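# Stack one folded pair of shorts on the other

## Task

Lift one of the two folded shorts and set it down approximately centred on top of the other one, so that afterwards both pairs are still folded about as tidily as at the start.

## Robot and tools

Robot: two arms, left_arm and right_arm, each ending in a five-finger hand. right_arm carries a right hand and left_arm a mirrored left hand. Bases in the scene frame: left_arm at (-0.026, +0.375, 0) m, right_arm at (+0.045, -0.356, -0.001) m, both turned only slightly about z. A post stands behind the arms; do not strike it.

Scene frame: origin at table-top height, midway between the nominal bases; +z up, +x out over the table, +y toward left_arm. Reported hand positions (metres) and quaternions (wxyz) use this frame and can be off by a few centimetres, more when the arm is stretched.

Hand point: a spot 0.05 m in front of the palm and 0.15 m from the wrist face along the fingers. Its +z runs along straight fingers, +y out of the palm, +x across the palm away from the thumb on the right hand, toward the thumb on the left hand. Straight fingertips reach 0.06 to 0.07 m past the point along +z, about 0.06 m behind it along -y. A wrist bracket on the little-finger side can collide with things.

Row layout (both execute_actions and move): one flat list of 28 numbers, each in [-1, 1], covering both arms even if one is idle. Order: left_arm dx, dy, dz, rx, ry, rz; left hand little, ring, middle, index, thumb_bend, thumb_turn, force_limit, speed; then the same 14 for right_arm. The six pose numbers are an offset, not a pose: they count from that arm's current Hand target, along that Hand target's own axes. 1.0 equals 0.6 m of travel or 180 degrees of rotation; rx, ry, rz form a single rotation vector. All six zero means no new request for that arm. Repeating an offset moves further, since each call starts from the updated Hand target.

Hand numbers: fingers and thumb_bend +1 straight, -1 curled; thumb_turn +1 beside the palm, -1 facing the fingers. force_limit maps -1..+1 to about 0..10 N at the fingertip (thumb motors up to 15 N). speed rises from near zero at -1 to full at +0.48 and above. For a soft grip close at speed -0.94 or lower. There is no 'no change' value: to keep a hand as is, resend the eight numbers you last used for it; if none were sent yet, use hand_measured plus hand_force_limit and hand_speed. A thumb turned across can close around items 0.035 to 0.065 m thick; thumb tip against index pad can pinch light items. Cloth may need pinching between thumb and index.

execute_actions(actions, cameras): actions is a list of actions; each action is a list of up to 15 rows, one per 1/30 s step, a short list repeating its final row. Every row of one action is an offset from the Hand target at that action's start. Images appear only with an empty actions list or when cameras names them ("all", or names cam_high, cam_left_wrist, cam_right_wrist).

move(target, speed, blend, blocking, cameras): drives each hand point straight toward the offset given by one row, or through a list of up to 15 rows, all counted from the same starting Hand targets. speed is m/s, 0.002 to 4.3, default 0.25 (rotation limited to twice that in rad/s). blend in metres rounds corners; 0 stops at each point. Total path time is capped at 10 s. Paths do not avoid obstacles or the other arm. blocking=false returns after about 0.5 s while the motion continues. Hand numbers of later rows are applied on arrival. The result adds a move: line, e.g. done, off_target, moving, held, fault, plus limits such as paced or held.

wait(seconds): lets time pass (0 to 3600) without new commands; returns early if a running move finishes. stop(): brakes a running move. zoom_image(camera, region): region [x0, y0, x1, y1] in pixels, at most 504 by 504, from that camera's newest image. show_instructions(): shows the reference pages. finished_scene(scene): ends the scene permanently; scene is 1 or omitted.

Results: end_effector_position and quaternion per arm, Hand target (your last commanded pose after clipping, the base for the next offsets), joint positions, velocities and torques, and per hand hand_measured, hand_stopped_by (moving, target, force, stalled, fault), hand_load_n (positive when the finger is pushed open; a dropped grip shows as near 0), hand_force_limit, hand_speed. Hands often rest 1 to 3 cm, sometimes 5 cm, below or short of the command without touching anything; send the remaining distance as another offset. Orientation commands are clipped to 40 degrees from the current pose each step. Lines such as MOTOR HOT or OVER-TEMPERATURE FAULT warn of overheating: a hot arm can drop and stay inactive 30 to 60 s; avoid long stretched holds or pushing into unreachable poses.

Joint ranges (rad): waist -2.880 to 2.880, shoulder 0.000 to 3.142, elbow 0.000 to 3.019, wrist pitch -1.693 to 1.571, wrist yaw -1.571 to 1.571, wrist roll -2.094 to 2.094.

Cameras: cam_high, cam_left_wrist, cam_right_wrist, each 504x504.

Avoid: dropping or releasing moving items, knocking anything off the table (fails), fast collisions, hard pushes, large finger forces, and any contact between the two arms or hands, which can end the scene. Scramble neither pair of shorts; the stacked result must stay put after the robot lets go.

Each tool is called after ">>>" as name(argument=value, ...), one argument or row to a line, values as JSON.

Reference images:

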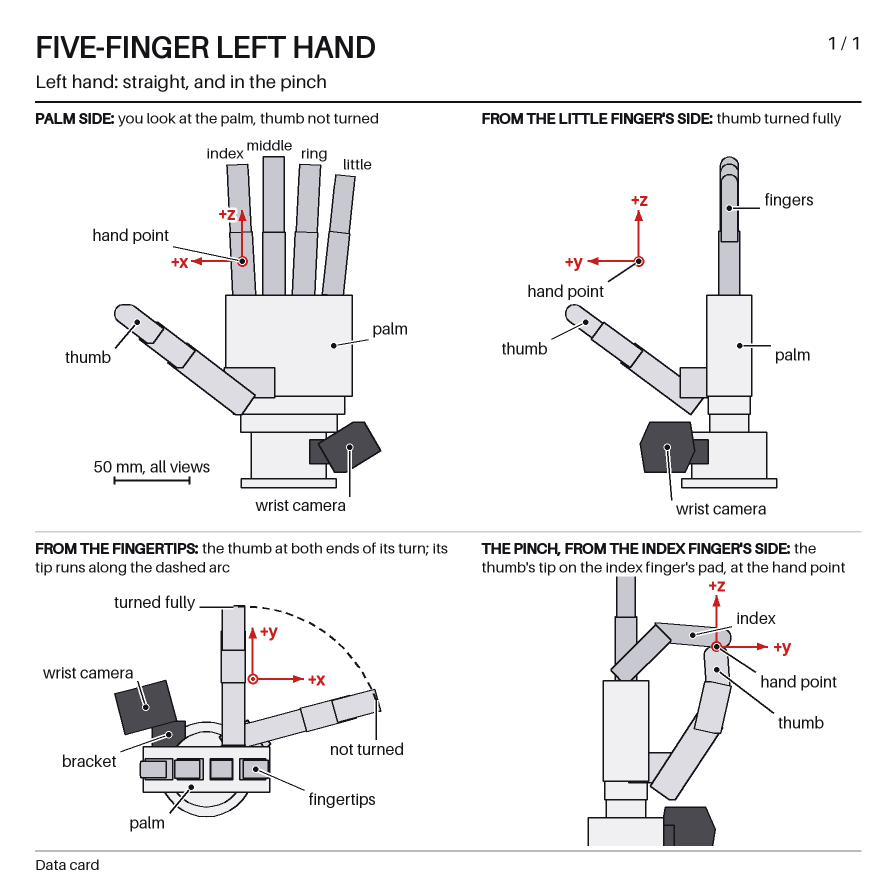

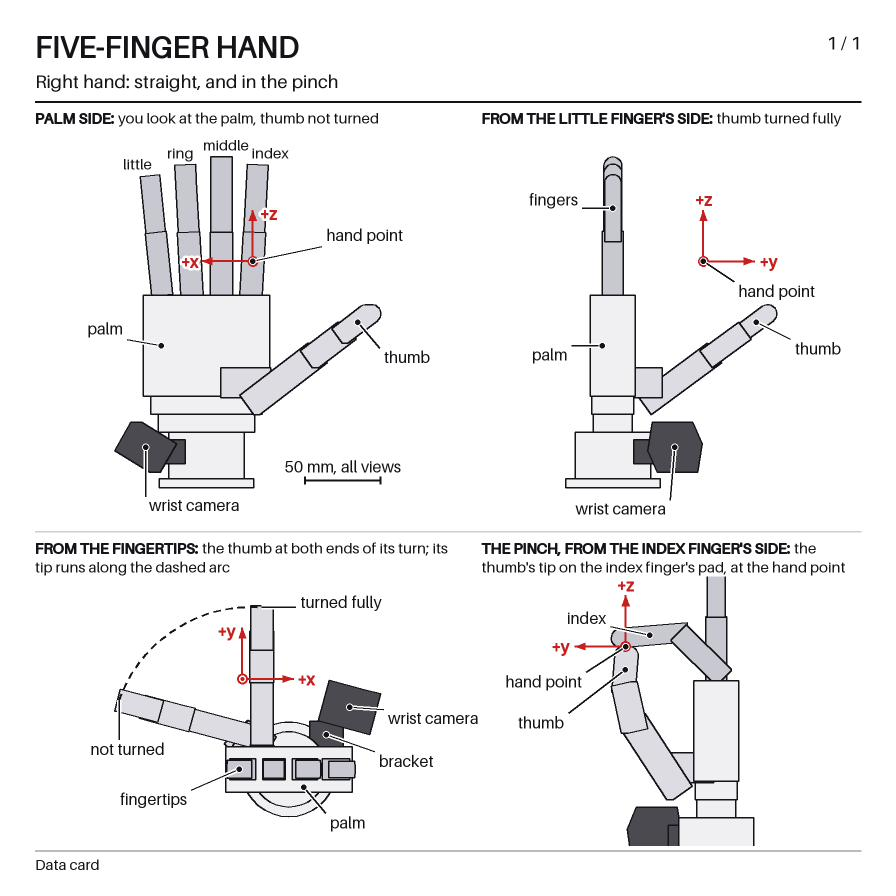

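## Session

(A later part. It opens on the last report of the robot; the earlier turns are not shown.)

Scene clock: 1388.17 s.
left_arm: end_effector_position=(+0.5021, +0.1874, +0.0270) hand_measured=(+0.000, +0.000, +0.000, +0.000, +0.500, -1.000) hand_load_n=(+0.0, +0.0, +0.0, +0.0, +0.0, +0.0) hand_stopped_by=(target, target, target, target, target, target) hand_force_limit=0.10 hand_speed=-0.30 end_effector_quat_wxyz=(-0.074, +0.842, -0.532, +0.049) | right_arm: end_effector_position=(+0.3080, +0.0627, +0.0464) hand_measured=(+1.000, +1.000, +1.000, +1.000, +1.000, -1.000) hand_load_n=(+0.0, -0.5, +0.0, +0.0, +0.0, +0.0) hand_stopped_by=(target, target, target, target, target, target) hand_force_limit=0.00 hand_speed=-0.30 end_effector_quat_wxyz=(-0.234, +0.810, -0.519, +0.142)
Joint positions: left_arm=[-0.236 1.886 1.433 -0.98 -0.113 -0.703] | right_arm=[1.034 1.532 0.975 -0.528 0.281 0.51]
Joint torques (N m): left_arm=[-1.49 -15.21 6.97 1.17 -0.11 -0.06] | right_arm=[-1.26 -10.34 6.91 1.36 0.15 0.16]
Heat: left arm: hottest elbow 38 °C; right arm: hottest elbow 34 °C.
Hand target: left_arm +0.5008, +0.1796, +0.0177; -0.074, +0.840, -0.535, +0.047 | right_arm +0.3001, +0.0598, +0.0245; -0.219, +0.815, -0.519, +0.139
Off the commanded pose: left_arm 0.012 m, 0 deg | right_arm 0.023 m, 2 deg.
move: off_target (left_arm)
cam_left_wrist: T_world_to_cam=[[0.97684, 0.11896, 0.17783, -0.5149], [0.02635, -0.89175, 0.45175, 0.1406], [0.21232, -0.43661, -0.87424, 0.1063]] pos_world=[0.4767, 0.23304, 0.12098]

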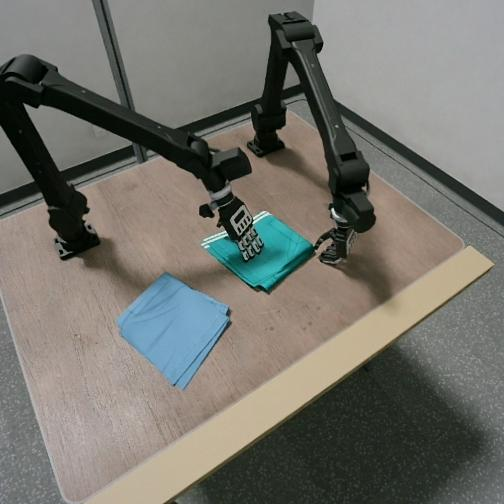

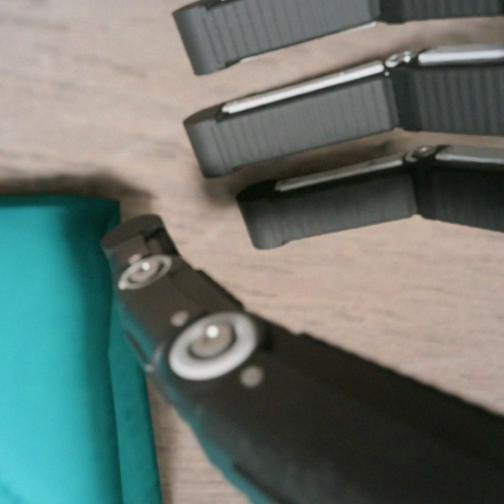

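>>> move(
  target=[0.0060,0.0583,-0.0035,0,0,0,0,0,0,0,0.5,-1,0.1,-0.3,0,0,0,0,0,0,1,1,1,1,1,-1,0,-0.3],
  speed=0.03,
  cameras=["cam_high","cam_left_wrist"],
)

>>> zoom_image(
  camera="cam_high",
  region=[280, 200, 360, 280],
)

Scene clock: 1413.87 s.
left_arm: end_effector_position=(+0.4848, +0.1744, +0.0247) hand_measured=(+0.000, +0.000, +0.000, +0.000, +0.500, -1.000) hand_load_n=(+0.0, +0.0, -3.0, +0.0, +0.0, +0.0) hand_stopped_by=(target, target, target, target, target, target) hand_force_limit=0.10 hand_speed=-0.30 end_effector_quat_wxyz=(-0.080, +0.845, -0.526, +0.056) | right_arm: end_effector_position=(+0.3080, +0.0627, +0.0464) hand_measured=(+1.000, +1.000, +1.000, +1.000, +1.000, -1.000) hand_load_n=(+0.0, +0.0, +0.0, +0.0, +0.0, +0.0) hand_stopped_by=(target, target, target, target, target, target) hand_force_limit=0.00 hand_speed=-0.30 end_effector_quat_wxyz=(-0.234, +0.810, -0.519, +0.142)
Joint positions: left_arm=[-0.27 1.847 1.367 -0.94 -0.127 -0.749] | right_arm=[1.034 1.532 0.975 -0.528 0.281 0.51]
Joint torques (N m): left_arm=[-2.49 -15.21 5.63 0.79 0.14 -0.05] | right_arm=[-1.44 -10.46 6.93 1.33 0.16 0.15]
Heat: left arm: hottest elbow 36 °C; right arm: hottest elbow 34 °C.
Hand target: left_arm +0.4708, +0.1616, +0.0136; -0.073, +0.840, -0.535, +0.047 | right_arm +0.3001, +0.0598, +0.0245; -0.219, +0.815, -0.519, +0.139
Off the commanded pose: left_arm 0.022 m, 2 deg | right_arm 0.023 m, 2 deg.
move: off_target (left_arm)
cam_left_wrist: T_world_to_cam=[[0.97164, 0.13092, 0.19691, -0.49604], [0.02887, -0.89218, 0.45076, 0.12943], [0.23469, -0.43229, -0.87066, 0.09058]] pos_world=[0.45698, 0.21957, 0.1182]

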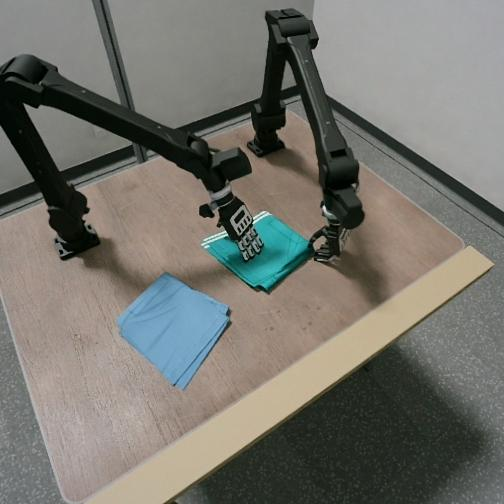

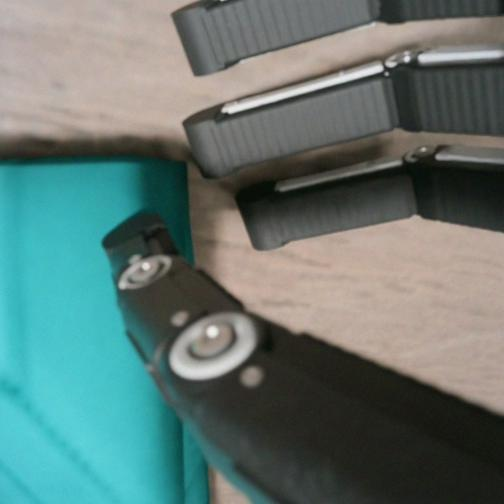

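Scaled by 6.300 from the camera's image (finer frame: 720x720).

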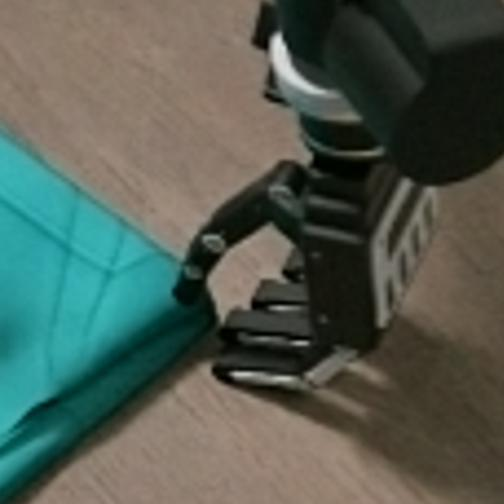

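>>> move(
  target=[0.0060,0.0560,-0.0165,0,0,0,0,0,0,0,0.5,-1,0.1,-0.3,0,0,0,0,0,0,1,1,1,1,1,-1,0,-0.3],
  speed=0.03,
  cameras=["cam_high","cam_left_wrist"],
)

>>> zoom_image(
  camera="cam_high",
  region=[280, 200, 360, 280],
)

Scene clock: 1425.77 s.
left_arm: end_effector_position=(+0.4562, +0.1580, +0.0249) hand_measured=(+0.000, +0.000, +0.000, +0.000, +0.500, -1.000) hand_load_n=(+0.0, -0.5, -1.5, +0.0, -0.5, +0.0) hand_stopped_by=(target, target, target, target, target, target) hand_force_limit=0.10 hand_speed=-0.30 end_effector_quat_wxyz=(-0.081, +0.846, -0.524, +0.054) | right_arm: end_effector_position=(+0.3080, +0.0627, +0.0464) hand_measured=(+1.000, +1.000, +1.000, +1.000, +1.000, -1.000) hand_load_n=(+0.0, +0.0, +0.0, +0.0, +0.0, -0.5) hand_stopped_by=(target, target, target, target, target, target) hand_force_limit=0.00 hand_speed=-0.30 end_effector_quat_wxyz=(-0.234, +0.810, -0.519, +0.142)
Joint positions: left_arm=[-0.318 1.799 1.298 -0.929 -0.136 -0.802] | right_arm=[1.034 1.532 0.975 -0.528 0.281 0.51]
Joint torques (N m): left_arm=[-2.84 -14.68 5.67 0.64 0.25 -0.06] | right_arm=[-1.32 -10.34 6.93 1.31 0.15 0.16]
Heat: left arm: hottest elbow 36 °C; right arm: hottest elbow 34 °C.
Hand target: left_arm +0.4408, +0.1436, +0.0176; -0.073, +0.840, -0.536, +0.047 | right_arm +0.3001, +0.0598, +0.0245; -0.219, +0.815, -0.519, +0.139
Off the commanded pose: left_arm 0.022 m, 2 deg | right_arm 0.023 m, 2 deg.
move: off_target (left_arm)
cam_left_wrist: T_world_to_cam=[[0.97131, 0.13595, 0.19512, -0.4668], [0.03497, -0.89324, 0.44823, 0.11301], [0.23523, -0.42854, -0.87236, 0.08959]] pos_world=[0.42838, 0.2028, 0.11859]

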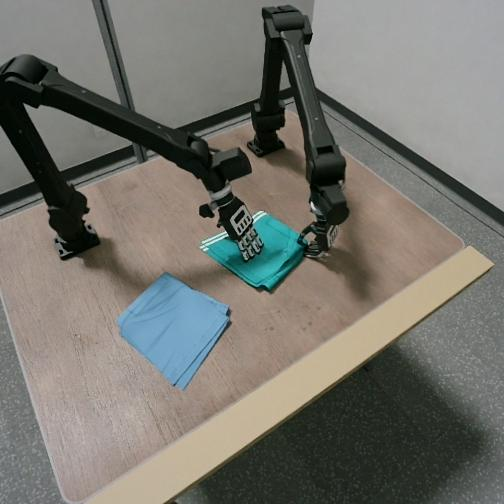

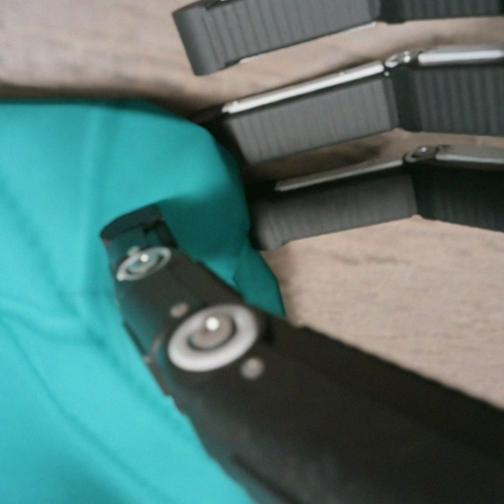

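Scaled by 6.300 from the camera's image (finer frame: 720x720).

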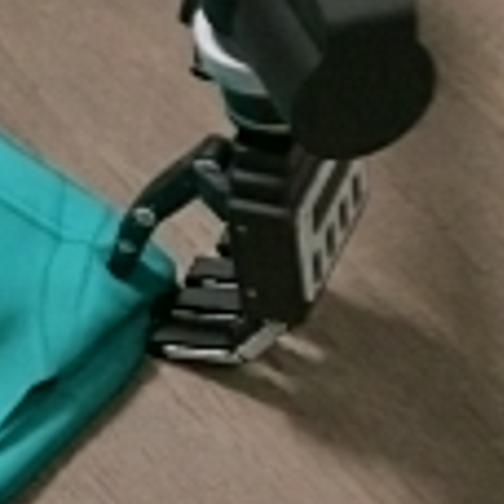

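>>> move(
  target=[0.0040,0.0381,-0.0067,0,0,0,0,0,0,0,0.5,-1,0.1,-0.3,0,0,0,0,0,0,1,1,1,1,1,-1,0,-0.3],
  speed=0.03,
  cameras=["cam_high","cam_left_wrist"],
)

>>> zoom_image(
  camera="cam_high",
  region=[270, 200, 350, 280],
)

Scene clock: 1439.67 s.
left_arm: end_effector_position=(+0.4364, +0.1475, +0.0247) hand_measured=(+0.000, +0.000, +0.000, +0.000, +0.500, -1.000) hand_load_n=(+0.0, +0.0, -1.5, +0.0, -0.5, -0.5) hand_stopped_by=(target, target, target, target, target, target) hand_force_limit=0.10 hand_speed=-0.30 end_effector_quat_wxyz=(-0.082, +0.846, -0.524, +0.053) | right_arm: end_effector_position=(+0.3081, +0.0627, +0.0464) hand_measured=(+1.000, +1.000, +1.000, +1.000, +1.000, -1.000) hand_load_n=(+0.0, +0.0, +0.0, +0.0, +0.0, +0.0) hand_stopped_by=(target, target, target, target, target, target) hand_force_limit=0.00 hand_speed=-0.30 end_effector_quat_wxyz=(-0.234, +0.810, -0.519, +0.142)
Joint positions: left_arm=[-0.352 1.768 1.253 -0.922 -0.143 -0.836] | right_arm=[1.034 1.532 0.975 -0.528 0.281 0.51]
Joint torques (N m): left_arm=[-3.08 -14.33 5.71 0.73 0.34 -0.1] | right_arm=[-1.38 -10.4 6.9 1.35 0.14 0.15]
Heat: left arm: hottest elbow 36 °C; right arm: hottest elbow 34 °C.
Hand target: left_arm +0.4206, +0.1316, +0.0176; -0.073, +0.840, -0.536, +0.047 | right_arm +0.3001, +0.0598, +0.0245; -0.219, +0.815, -0.519, +0.139
Off the commanded pose: left_arm 0.023 m, 2 deg | right_arm 0.023 m, 2 deg.
move: off_target (left_arm)
cam_left_wrist: T_world_to_cam=[[0.97152, 0.13566, 0.19428, -0.44621], [0.03577, -0.89446, 0.44572, 0.10419], [0.23425, -0.42607, -0.87384, 0.08963]] pos_world=[0.40878, 0.19192, 0.11858]

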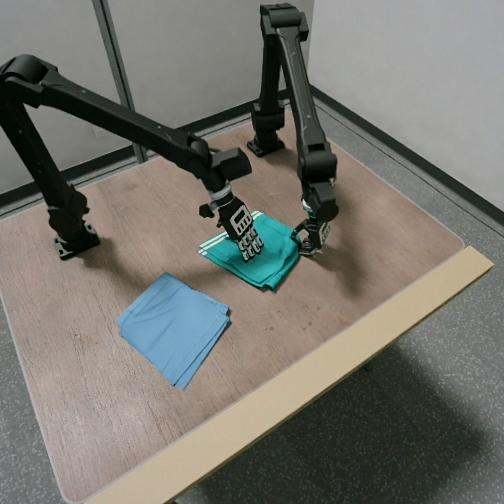

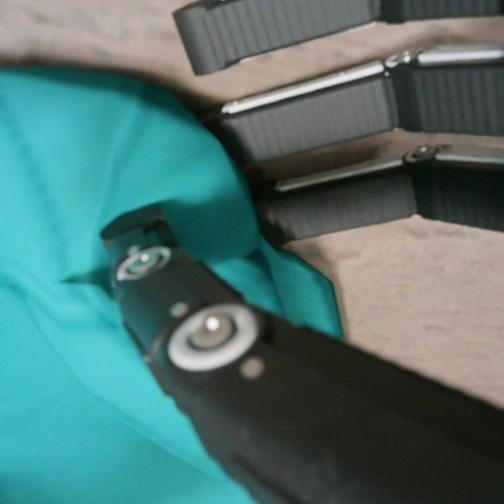

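Scaled by 6.300 from the camera's image (finer frame: 720x720).

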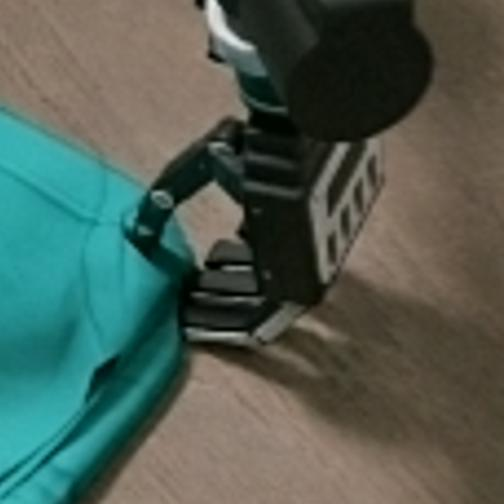

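>>> execute_actions(
  actions=[
    [[0,0,0,0,0,0,0,0,0,0,0.0,-1,-0.2,-0.9,0,0,0,0,0,0,1,1,1,1,1,-1,0,-0.3]],
    [[0,0,0,0,0,0,0,0,0,0,0.0,-1,-0.2,-0.9,0,0,0,0,0,0,1,1,1,1,1,-1,0,-0.3]],
    [[0,0,0,0,0,0,0,0,0,0,0.0,-1,-0.2,-0.9,0,0,0,0,0,0,1,1,1,1,1,-1,0,-0.3]],
    [[0,0,0,0,0,0,0,0,0,0,0.0,-1,-0.2,-0.9,0,0,0,0,0,0,1,1,1,1,1,-1,0,-0.3]],
  ],
  cameras=["cam_high","cam_left_wrist"],
)

>>> zoom_image(
  camera="cam_high",
  region=[270, 200, 350, 280],
)

Scene clock: 1466.47 s.
left_arm: end_effector_position=(+0.4364, +0.1473, +0.0249) hand_measured=(+0.000, +0.000, +0.000, +0.000, +0.030, -1.000) hand_load_n=(+0.0, +0.0, +0.0, +0.0, +1.5, -0.5) hand_stopped_by=(target, target, target, target, moving, target) hand_force_limit=-0.20 hand_speed=-0.90 end_effector_quat_wxyz=(-0.082, +0.846, -0.524, +0.053) | right_arm: end_effector_position=(+0.3081, +0.0627, +0.0464) hand_measured=(+1.000, +1.000, +1.000, +1.000, +1.000, -1.000) hand_load_n=(+0.0, +0.0, +0.0, +0.0, -0.5, +0.0) hand_stopped_by=(target, target, target, target, target, target) hand_force_limit=0.00 hand_speed=-0.30 end_effector_quat_wxyz=(-0.234, +0.810, -0.519, +0.142)
Joint positions: left_arm=[-0.352 1.767 1.253 -0.922 -0.143 -0.836] | right_arm=[1.034 1.532 0.975 -0.528 0.281 0.51]
Joint torques (N m): left_arm=[-3.14 -14.27 5.6 0.7 0.33 -0.1] | right_arm=[-1.32 -10.34 6.89 1.31 0.14 0.15]
Heat: left arm: hottest elbow 35 °C; right arm: hottest elbow 34 °C.
Hand target: left_arm +0.4207, +0.1317, +0.0175; -0.073, +0.840, -0.535, +0.047 | right_arm +0.3001, +0.0598, +0.0245; -0.219, +0.815, -0.519, +0.139
Off the commanded pose: left_arm 0.023 m, 2 deg | right_arm 0.023 m, 2 deg.
not seen at rest: the simulator was too slow to fit another step into this call, and the robot may still be moving.
cam_left_wrist: T_world_to_cam=[[0.97143, 0.13578, 0.19464, -0.44617], [0.03567, -0.89436, 0.44592, 0.10401], [0.23463, -0.42624, -0.87365, 0.08964]] pos_world=[0.40868, 0.19182, 0.11878]

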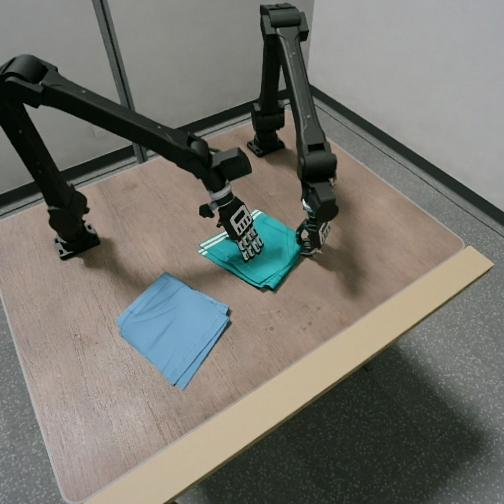

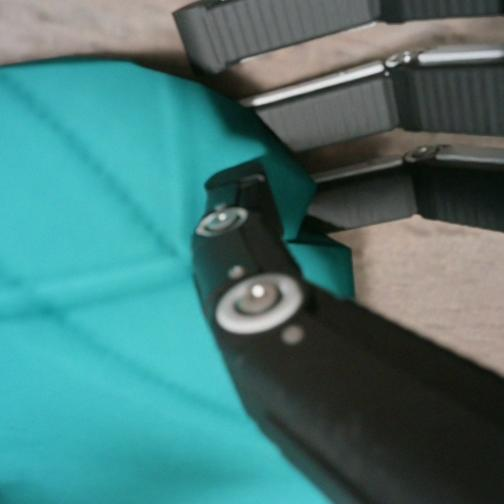

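Scaled by 6.300 from the camera's image (finer frame: 720x720).

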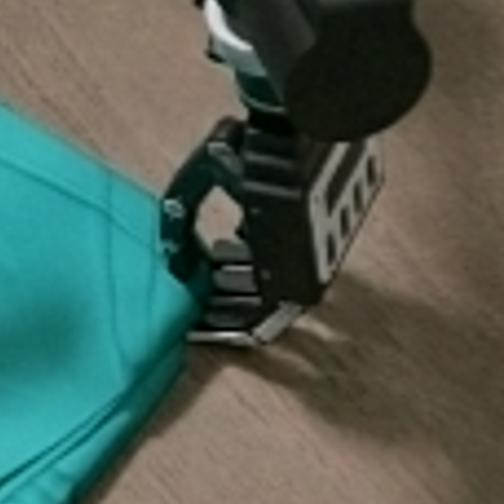

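>>> zoom_image(
  camera="cam_left_wrist",
  region=[180, 60, 380, 320],
)

>>> zoom_image(
  camera="cam_high",
  region=[280, 230, 320, 270],
)

Scaled by 1.938 from the camera's image (finer frame: 720x720).

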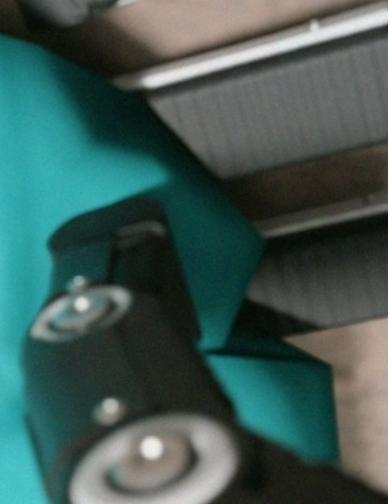

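Scaled by 12.600 from the camera's image (finer frame: 720x720).

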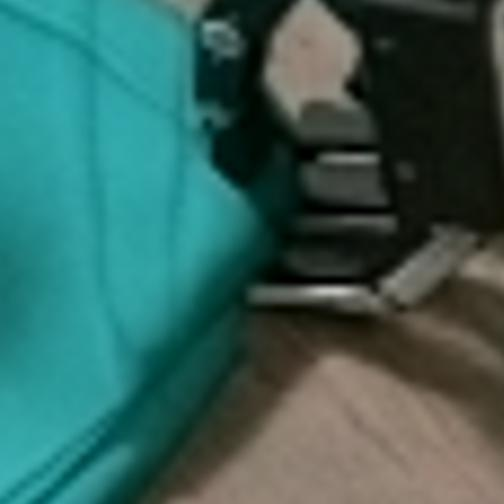

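>>> execute_actions(
  actions=[
    [[0,0,0,0,0,0,-0.08,-0.08,-0.08,-0.08,-0.06,-1,0.0,-0.9,0,0,0,0,0,0,1,1,1,1,1,-1,0,-0.3]],
    [[0,0,0,0,0,0,-0.08,-0.08,-0.08,-0.08,-0.06,-1,0.0,-0.9,0,0,0,0,0,0,1,1,1,1,1,-1,0,-0.3]],
  ],
  cameras=["cam_high","cam_left_wrist"],
)

>>> zoom_image(
  camera="cam_left_wrist",
  region=[180, 60, 380, 320],
)

Scene clock: 1494.67 s.
left_arm: end_effector_position=(+0.4322, +0.1447, +0.0229) hand_measured=(-0.080, -0.080, -0.080, -0.080, -0.060, -1.000) hand_load_n=(-0.5, +0.5, +1.0, +1.5, +1.0, -0.5) hand_stopped_by=(target, target, target, target, target, target) hand_force_limit=0.00 hand_speed=-0.90 end_effector_quat_wxyz=(-0.080, +0.845, -0.526, +0.051) | right_arm: end_effector_position=(+0.3081, +0.0627, +0.0464) hand_measured=(+1.000, +1.000, +1.000, +1.000, +1.000, -1.000) hand_load_n=(+0.0, +0.0, +0.0, +0.0, +0.0, +0.0) hand_stopped_by=(target, target, target, target, target, target) hand_force_limit=0.00 hand_speed=-0.30 end_effector_quat_wxyz=(-0.234, +0.810, -0.519, +0.142)
Joint positions: left_arm=[-0.359 1.767 1.246 -0.922 -0.141 -0.839] | right_arm=[1.034 1.532 0.975 -0.528 0.281 0.51]
Joint torques (N m): left_arm=[-2.61 -14.21 6.06 0.69 0.26 -0.06] | right_arm=[-1.38 -10.29 6.9 1.33 0.14 0.15]
Heat: left arm: hottest elbow 35 °C; right arm: hottest elbow 34 °C.
Hand target: left_arm +0.4206, +0.1318, +0.0175; -0.074, +0.840, -0.536, +0.047 | right_arm +0.3001, +0.0598, +0.0245; -0.219, +0.815, -0.519, +0.139
Off the commanded pose: left_arm 0.018 m, 2 deg | right_arm 0.023 m, 2 deg.
cam_left_wrist: T_world_to_cam=[[0.97317, 0.13173, 0.18864, -0.44133], [0.03468, -0.89451, 0.44571, 0.1032], [0.22745, -0.42721, -0.87508, 0.09098]] pos_world=[0.40522, 0.18931, 0.11687]

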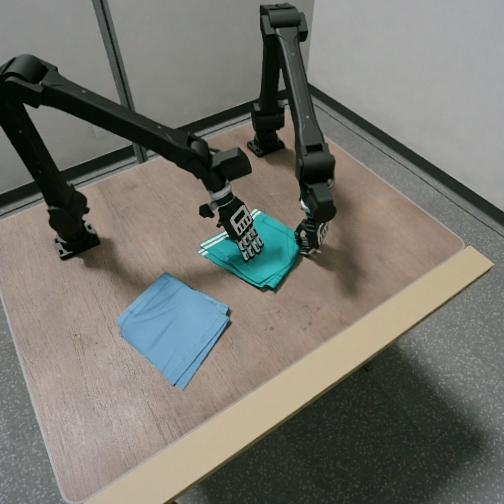

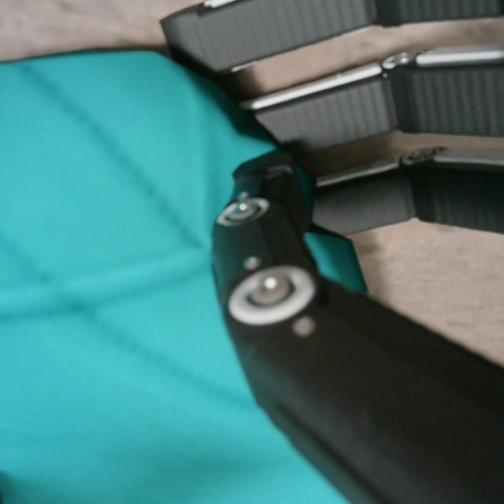

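Scaled by 1.938 from the camera's image (finer frame: 720x720).

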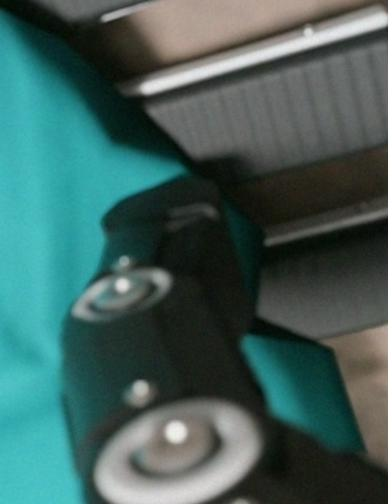

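>>> execute_actions(
  actions=[
    [[0,0,0,0,0,0,-0.12,-0.12,-0.14,-0.14,-0.16,-1,-0.1,-0.9,0,0,0,0,0,0,1,1,1,1,1,-1,0,-0.3]],
    [[0,0,0,0,0,0,-0.12,-0.12,-0.14,-0.14,-0.16,-1,-0.1,-0.9,0,0,0,0,0,0,1,1,1,1,1,-1,0,-0.3]],
  ],
  cameras=["cam_left_wrist"],
)

Scene clock: 1506.60 s.
left_arm: end_effector_position=(+0.4297, +0.1422, +0.0221) hand_measured=(-0.120, -0.120, -0.096, -0.134, -0.160, -1.000) hand_load_n=(+0.0, +0.5, +0.5, +0.5, +0.0, -0.5) hand_stopped_by=(target, target, force, force, target, target) hand_force_limit=-0.10 hand_speed=-0.90 end_effector_quat_wxyz=(-0.078, +0.844, -0.528, +0.050) | right_arm: end_effector_position=(+0.3081, +0.0627, +0.0464) hand_measured=(+1.000, +1.000, +1.000, +1.000, +1.000, -1.000) hand_load_n=(+0.0, +0.0, +0.0, +0.0, +0.0, +0.0) hand_stopped_by=(target, target, target, target, target, target) hand_force_limit=0.00 hand_speed=-0.30 end_effector_quat_wxyz=(-0.234, +0.810, -0.519, +0.142)
Joint positions: left_arm=[-0.364 1.767 1.244 -0.922 -0.137 -0.84] | right_arm=[1.034 1.532 0.975 -0.528 0.281 0.51]
Joint torques (N m): left_arm=[-2.08 -14.1 6.3 0.73 0.14 -0.06] | right_arm=[-1.32 -10.34 6.91 1.36 0.14 0.15]
Heat: left arm: hottest elbow 35 °C; right arm: hottest elbow 34 °C.
Hand target: left_arm +0.4206, +0.1318, +0.0175; -0.073, +0.840, -0.535, +0.047 | right_arm +0.3001, +0.0598, +0.0245; -0.219, +0.815, -0.519, +0.139
Off the commanded pose: left_arm 0.015 m, 1 deg | right_arm 0.023 m, 2 deg.
cam_left_wrist: T_world_to_cam=[[0.97445, 0.12799, 0.18457, -0.43834], [0.0325, -0.89346, 0.44797, 0.10205], [0.22224, -0.43053, -0.87479, 0.09246]] pos_world=[0.40328, 0.18709, 0.11607]

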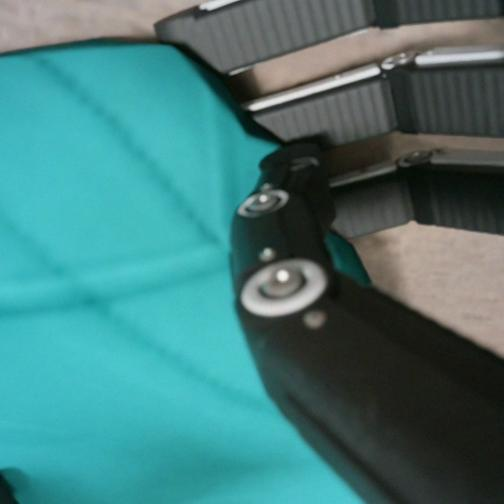

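>>> execute_actions(
  actions=[
    [[0,0,0,0,0,0,-0.12,-0.12,-0.1,-0.134,-0.04,-1,0.0,-0.85,0,0,0,0,0,0,1,1,1,1,1,-1,0,-0.3]],
    [[0,0,0,0,0,0,-0.2,-0.2,-0.2,-0.22,-0.04,-1,0.0,-0.9,0,0,0,0,0,0,1,1,1,1,1,-1,0,-0.3]],
    [[0,0,0,0,0,0,-0.2,-0.2,-0.2,-0.22,-0.04,-1,0.0,-0.9,0,0,0,0,0,0,1,1,1,1,1,-1,0,-0.3]],
  ],
  cameras=["cam_left_wrist","cam_high"],
)

>>> zoom_image(
  camera="cam_high",
  region=[270, 200, 350, 280],
)

Scene clock: 1549.20 s.
left_arm: end_effector_position=(+0.4290, +0.1416, +0.0219) hand_measured=(-0.200, -0.200, -0.136, -0.168, -0.042, -1.000) hand_load_n=(+0.0, +0.0, +5.5, +5.0, -3.0, -0.5) hand_stopped_by=(target, target, force, force, target, target) hand_force_limit=0.00 hand_speed=-0.90 end_effector_quat_wxyz=(-0.078, +0.844, -0.529, +0.050) | right_arm: end_effector_position=(+0.3081, +0.0627, +0.0464) hand_measured=(+1.000, +1.000, +1.000, +1.000, +1.000, -1.000) hand_load_n=(+0.0, -0.5, +0.0, +0.0, +0.0, +0.0) hand_stopped_by=(target, target, target, target, target, target) hand_force_limit=0.00 hand_speed=-0.30 end_effector_quat_wxyz=(-0.234, +0.810, -0.519, +0.142)
Joint positions: left_arm=[-0.365 1.767 1.243 -0.922 -0.137 -0.84] | right_arm=[1.034 1.532 0.975 -0.528 0.281 0.51]
Joint torques (N m): left_arm=[-2.14 -14.15 6.32 0.66 0.11 -0.06] | right_arm=[-1.38 -10.4 6.9 1.33 0.13 0.15]
Heat: left arm: hottest elbow 34 °C; right arm: hottest elbow 34 °C.
Hand target: left_arm +0.4207, +0.1317, +0.0176; -0.073, +0.840, -0.535, +0.047 | right_arm +0.3001, +0.0598, +0.0245; -0.219, +0.815, -0.519, +0.139
Off the commanded pose: left_arm 0.014 m, 1 deg | right_arm 0.023 m, 2 deg.
cam_left_wrist: T_world_to_cam=[[0.97479, 0.12683, 0.18356, -0.43756], [0.03183, -0.89334, 0.44826, 0.10201], [0.22083, -0.43112, -0.87486, 0.09291]] pos_world=[0.40277, 0.18668, 0.11587]
Images, in order (width x height): cam_high 504x504, cam_left_wrist 504x504.

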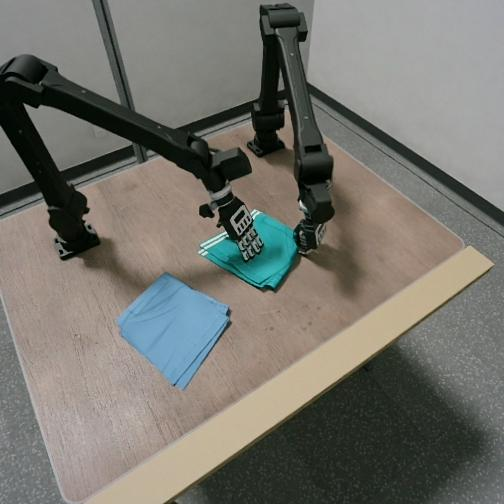

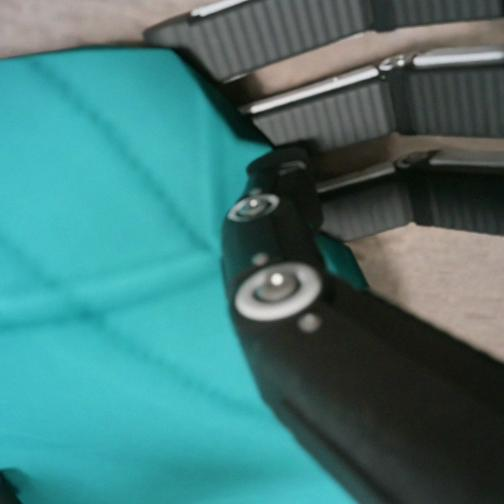

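Scaled by 6.300 from the camera's image (finer frame: 720x720).

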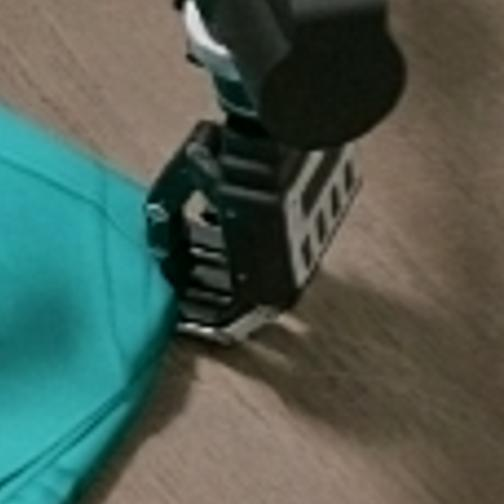

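>>> move(
  target=[0,-0.0145,-0.0821,0,0,0,-0.2,-0.2,-0.2,-0.22,-0.04,-1,0.0,-0.9,0,0,0,0,0,0,1,1,1,1,1,-1,0,-0.3],
  speed=0.06,
  cameras=["cam_high","cam_left_wrist"],
)

>>> zoom_image(
  camera="cam_high",
  region=[250, 200, 350, 300],
)

Scene clock: 1564.23 s.
left_arm: end_effector_position=(+0.4093, +0.1457, +0.0457) hand_measured=(-0.200, -0.200, -0.136, -0.168, -0.042, -1.000) hand_load_n=(+0.0, +1.0, +6.0, +5.5, -3.0, +0.0) hand_stopped_by=(target, target, force, force, target, target) hand_force_limit=0.00 hand_speed=-0.90 end_effector_quat_wxyz=(-0.071, +0.843, -0.532, +0.025) | right_arm: end_effector_position=(+0.3084, +0.0632, +0.0462) hand_measured=(+1.000, +1.000, +1.000, +1.000, +1.000, -1.000) hand_load_n=(+0.0, +0.0, +0.0, +0.0, +0.0, +0.0) hand_stopped_by=(target, target, target, target, target, target) hand_force_limit=0.00 hand_speed=-0.30 end_effector_quat_wxyz=(-0.235, +0.810, -0.519, +0.142)
Joint positions: left_arm=[-0.371 1.725 1.256 -1.03 -0.132 -0.843] | right_arm=[1.034 1.533 0.975 -0.526 0.281 0.51]
Joint torques (N m): left_arm=[-1.61 -15.03 9.92 -0.02 -0.01 -0.02] | right_arm=[-1.32 -10.46 6.91 1.24 0.14 0.15]
Heat: left arm: hottest elbow 34 °C; right arm: hottest elbow 34 °C.
Hand target: left_arm +0.4206, +0.1317, +0.0676; -0.073, +0.840, -0.536, +0.047 | right_arm +0.3001, +0.0598, +0.0245; -0.219, +0.815, -0.519, +0.139
Off the commanded pose: left_arm 0.028 m, 3 deg | right_arm 0.023 m, 2 deg.
move: off_target (left_arm)
cam_left_wrist: T_world_to_cam=[[0.9832, 0.12087, 0.13677, -0.42362], [0.05067, -0.90063, 0.43162, 0.08973], [0.17535, -0.41744, -0.89163, 0.13723]] pos_world=[0.38789, 0.1893, 0.14157]

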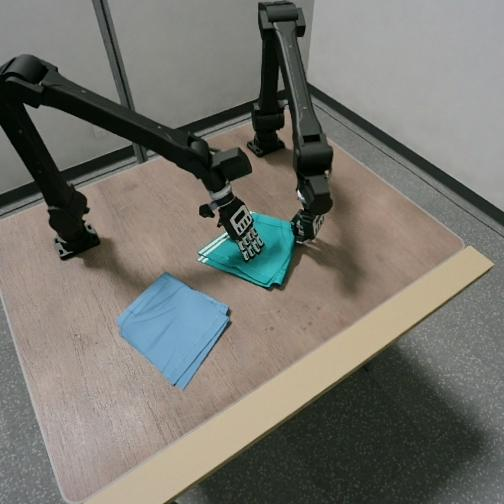

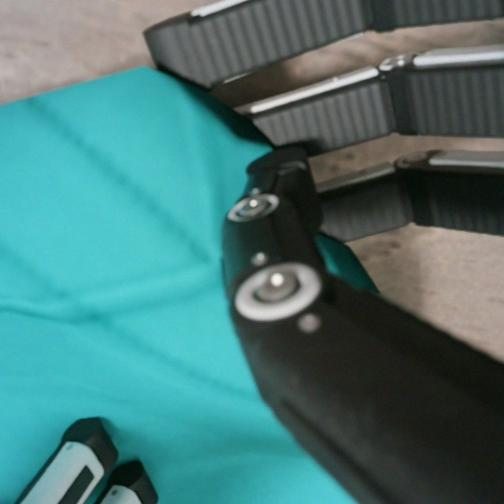

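Scaled by 5.040 from the camera's image (finer frame: 720x720).

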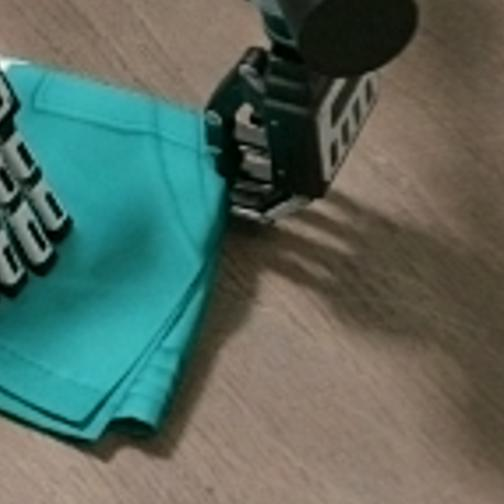

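>>> move(
  target=[-0.0713,-0.0885,0.0538,0,0,0,-0.2,-0.2,-0.2,-0.22,-0.04,-1,0.0,-0.9,0,0,0,0,0,0,1,1,1,1,1,-1,0,-0.3],
  speed=0.04,
  cameras=["cam_high","cam_left_wrist"],
)

>>> zoom_image(
  camera="cam_high",
  region=[190, 180, 340, 330],
)

Scene clock: 1628.53 s.
left_arm: end_effector_position=(+0.4318, +0.1888, +0.0383) hand_measured=(-0.200, -0.200, -0.134, -0.168, -0.042, -1.000) hand_load_n=(+0.0, +0.0, +7.0, +5.5, -2.0, +0.0) hand_stopped_by=(target, target, force, force, target, target) hand_force_limit=0.00 hand_speed=-0.90 end_effector_quat_wxyz=(-0.066, +0.838, -0.540, +0.032) | right_arm: end_effector_position=(+0.3093, +0.0647, +0.0461) hand_measured=(+1.000, +1.000, +1.000, +1.000, +1.000, -1.000) hand_load_n=(+0.0, +0.0, +0.0, +0.0, +0.0, +0.0) hand_stopped_by=(target, target, target, target, target, target) hand_force_limit=0.00 hand_speed=-0.30 end_effector_quat_wxyz=(-0.238, +0.809, -0.519, +0.142)
Joint positions: left_arm=[-0.269 1.742 1.256 -0.988 -0.11 -0.721] | right_arm=[1.034 1.535 0.975 -0.518 0.281 0.511]
Joint torques (N m): left_arm=[1.32 -13.22 9.87 0.94 -0.19 0.13] | right_arm=[-1.38 -10.64 6.93 1.01 0.15 0.14]
Heat: left arm: hottest elbow 37 °C; right arm: hottest elbow 34 °C.
Hand target: left_arm +0.4551, +0.1949, +0.0451; -0.073, +0.840, -0.536, +0.047 | right_arm +0.3001, +0.0598, +0.0246; -0.219, +0.815, -0.519, +0.140
Off the commanded pose: left_arm 0.025 m, 2 deg | right_arm 0.024 m, 2 deg.
move: off_target (left_arm)
cam_left_wrist: T_world_to_cam=[[0.98473, 0.10319, 0.14021, -0.44747], [0.03039, -0.89491, 0.44521, 0.13777], [0.17141, -0.43415, -0.88438, 0.14928]] pos_world=[0.41087, 0.23427, 0.13342]

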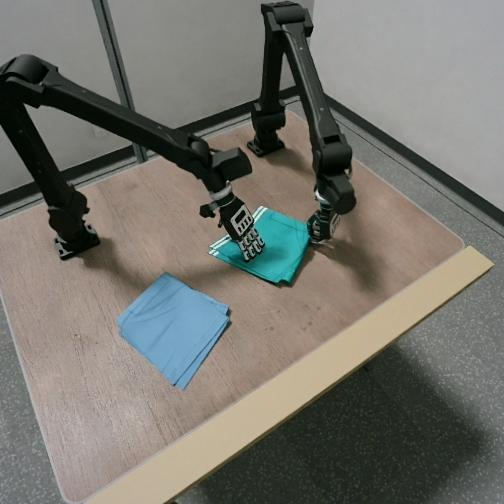

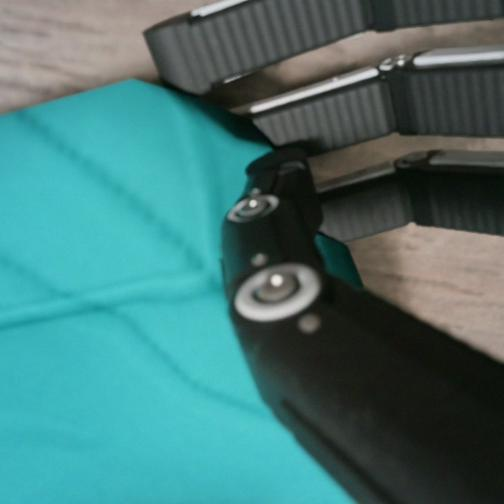

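Scaled by 3.360 from the camera's image (finer frame: 720x720).

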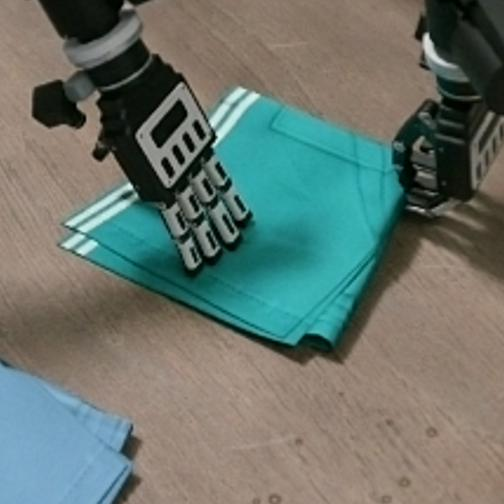

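>>> move(
  target=[
    [0,0,0,0,0,0,-0.2,-0.2,-0.2,-0.22,-0.04,-1,0.0,-0.9,0,-0.0833,-0.1443,0,0,0,1,1,1,1,1,-1,0,-0.3],
    [0,0,0,0,0,0,-0.2,-0.2,-0.2,-0.22,-0.04,-1,0.0,-0.9,0.2033,-0.2603,-0.0518,-0.0547,0.0588,0.1261,1,1,1,1,1,-1,0,-0.3],
    [0,0,0,0,0,0,-0.2,-0.2,-0.2,-0.22,-0.04,-1,0.0,-0.9,0.1636,-0.4186,0.0966,-0.1053,0.0859,0.2361,1,1,1,1,1,-1,0,-0.3],
  ],
  speed=0.15,
  blend=0.03,
  cameras=["cam_high","cam_right_wrist"],
)

>>> zoom_image(
  camera="cam_high",
  region=[190, 180, 340, 330],
)

Scene clock: 1722.03 s.
left_arm: end_effector_position=(+0.4328, +0.1924, +0.0382) hand_measured=(-0.200, -0.200, -0.134, -0.168, -0.042, -1.000) hand_load_n=(+0.0, +0.5, +6.0, +5.0, -2.0, +0.0) hand_stopped_by=(target, target, force, force, target, target) hand_force_limit=0.00 hand_speed=-0.90 end_effector_quat_wxyz=(-0.067, +0.838, -0.540, +0.031) | right_arm: end_effector_position=(+0.5483, +0.0724, +0.0961) hand_measured=(+1.000, +1.000, +1.000, +1.000, +1.000, -1.000) hand_load_n=(+0.0, +0.0, +0.0, +0.0, +0.0, +0.0) hand_stopped_by=(target, target, target, target, target, target) hand_force_limit=0.00 hand_speed=-0.30 end_effector_quat_wxyz=(+0.044, -0.581, +0.809, -0.073)
Joint positions: left_arm=[-0.262 1.742 1.256 -0.988 -0.111 -0.715] | right_arm=[0.673 2.085 1.944 -1.345 0.148 0.968]
Joint torques (N m): left_arm=[1.03 -13.16 9.92 0.91 -0.14 0.1] | right_arm=[-2.9 -21.36 12.72 -0.17 0 0.17]
Heat: left arm: hottest elbow 38 °C; right arm: hottest elbow 34 °C.
Hand target: left_arm +0.4551, +0.1949, +0.0451; -0.073, +0.840, -0.536, +0.047 | right_arm +0.5649, +0.0753, +0.1004; +0.051, -0.572, +0.816, -0.072
Off the commanded pose: left_arm 0.024 m, 2 deg | right_arm 0.017 m, 2 deg.
move: off_target (right_arm)
cam_right_wrist: T_world_to_cam=[[-0.99082, -0.00504, -0.1351, 0.55027], [-0.06578, 0.891, 0.44921, -0.07012], [0.11811, 0.45398, -0.88315, 0.09856]] pos_world=[0.52896, 0.02051, 0.19288]

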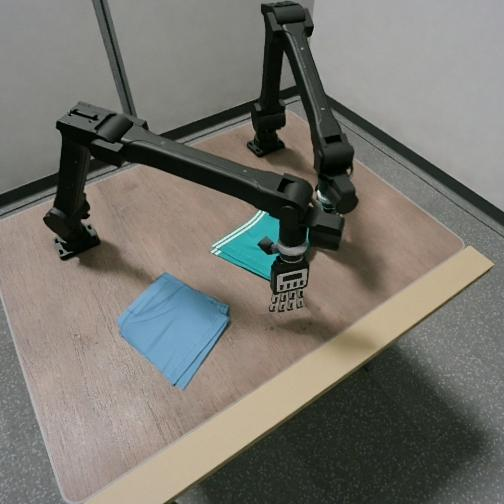

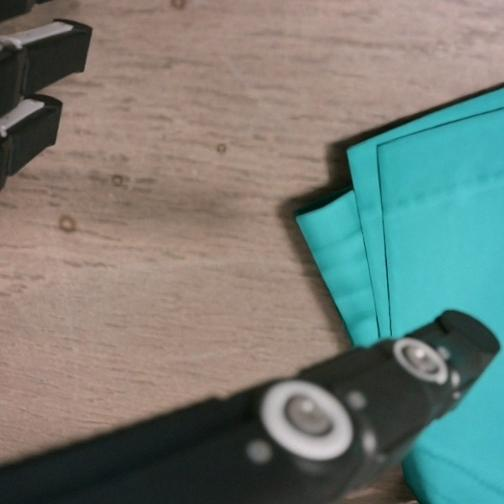

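Scaled by 3.360 from the camera's image (finer frame: 720x720).

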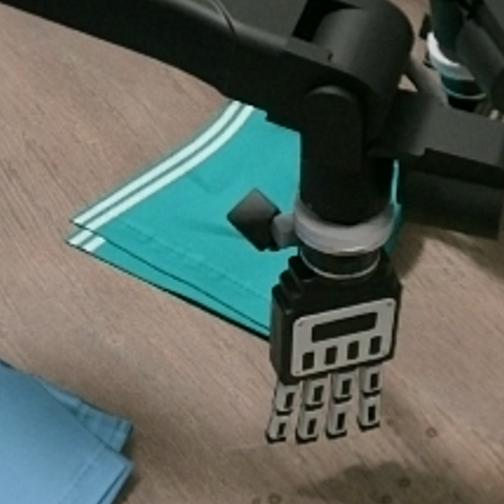

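>>> move(
  target=[0,0,0,0,0,0,-0.2,-0.2,-0.2,-0.22,-0.04,-1,0.0,-0.9,0.0583,0.0168,0.0140,0,0.0386,0.2188,0,0,0,0,0.5,-1,0.1,-0.3],
  speed=0.15,
  cameras=["cam_high","cam_right_wrist"],
)

>>> zoom_image(
  camera="cam_high",
  region=[190, 180, 340, 330],
)

Scene clock: 1905.33 s.
left_arm: end_effector_position=(+0.4328, +0.1924, +0.0382) hand_measured=(-0.200, -0.200, -0.134, -0.168, -0.042, -1.000) hand_load_n=(+0.0, +0.5, +6.0, +5.0, -2.0, +0.0) hand_stopped_by=(target, target, force, force, target, target) hand_force_limit=0.00 hand_speed=-0.90 end_effector_quat_wxyz=(-0.067, +0.838, -0.540, +0.031) | right_arm: end_effector_position=(+0.5480, +0.0526, +0.0863) hand_measured=(+0.000, +0.000, +0.000, +0.000, +0.500, -1.000) hand_load_n=(+0.0, +0.0, +0.0, +0.0, +0.0, +0.0) hand_stopped_by=(target, target, target, target, target, target) hand_force_limit=0.10 hand_speed=-0.30 end_effector_quat_wxyz=(+0.027, -0.265, +0.960, -0.082)
Joint positions: left_arm=[-0.262 1.742 1.256 -0.988 -0.111 -0.715] | right_arm=[0.673 1.999 1.778 -1.36 0.173 1.682]
Joint torques (N m): left_arm=[1.03 -13.22 9.91 1.01 -0.14 0.09] | right_arm=[-2.43 -23.41 7.54 -0.29 0.11 0.15]
Heat: left arm: hottest elbow 39 °C; right arm: hottest elbow 42 °C.
Hand target: left_arm +0.4551, +0.1949, +0.0451; -0.073, +0.840, -0.536, +0.047 | right_arm +0.5450, +0.0453, +0.0902; +0.023, -0.258, +0.962, -0.084
Off the commanded pose: left_arm 0.023 m, 2 deg | right_arm 0.009 m, 1 deg.
move: done
cam_right_wrist: T_world_to_cam=[[-0.75499, 0.63943, -0.14535, 0.38625], [0.51795, 0.71745, 0.46583, -0.36022], [0.40215, 0.27641, -0.87286, -0.04825]] pos_world=[0.49759, 0.0248, 0.18183]

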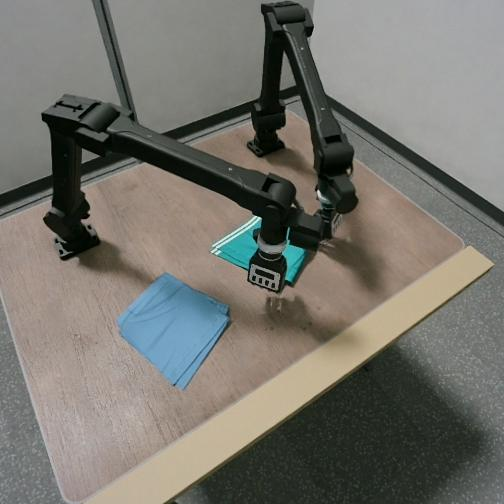

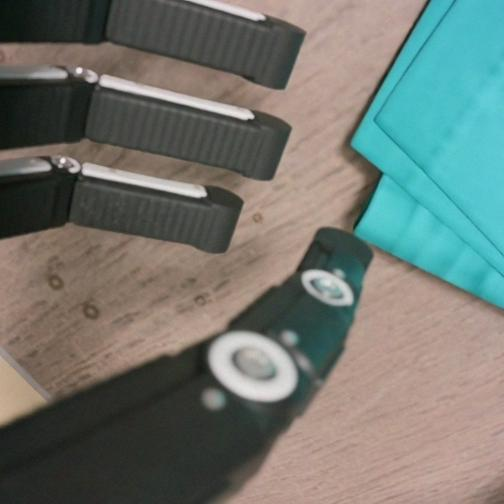

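Scaled by 3.360 from the camera's image (finer frame: 720x720).

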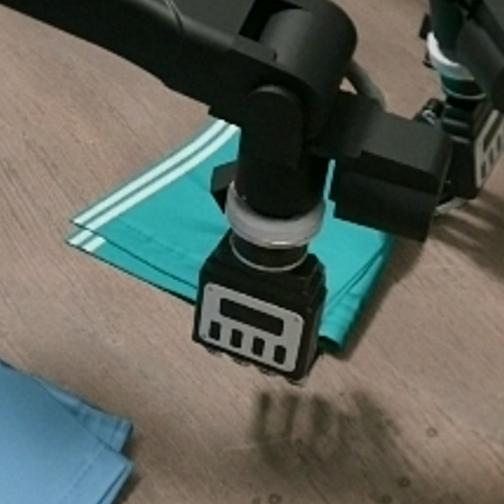

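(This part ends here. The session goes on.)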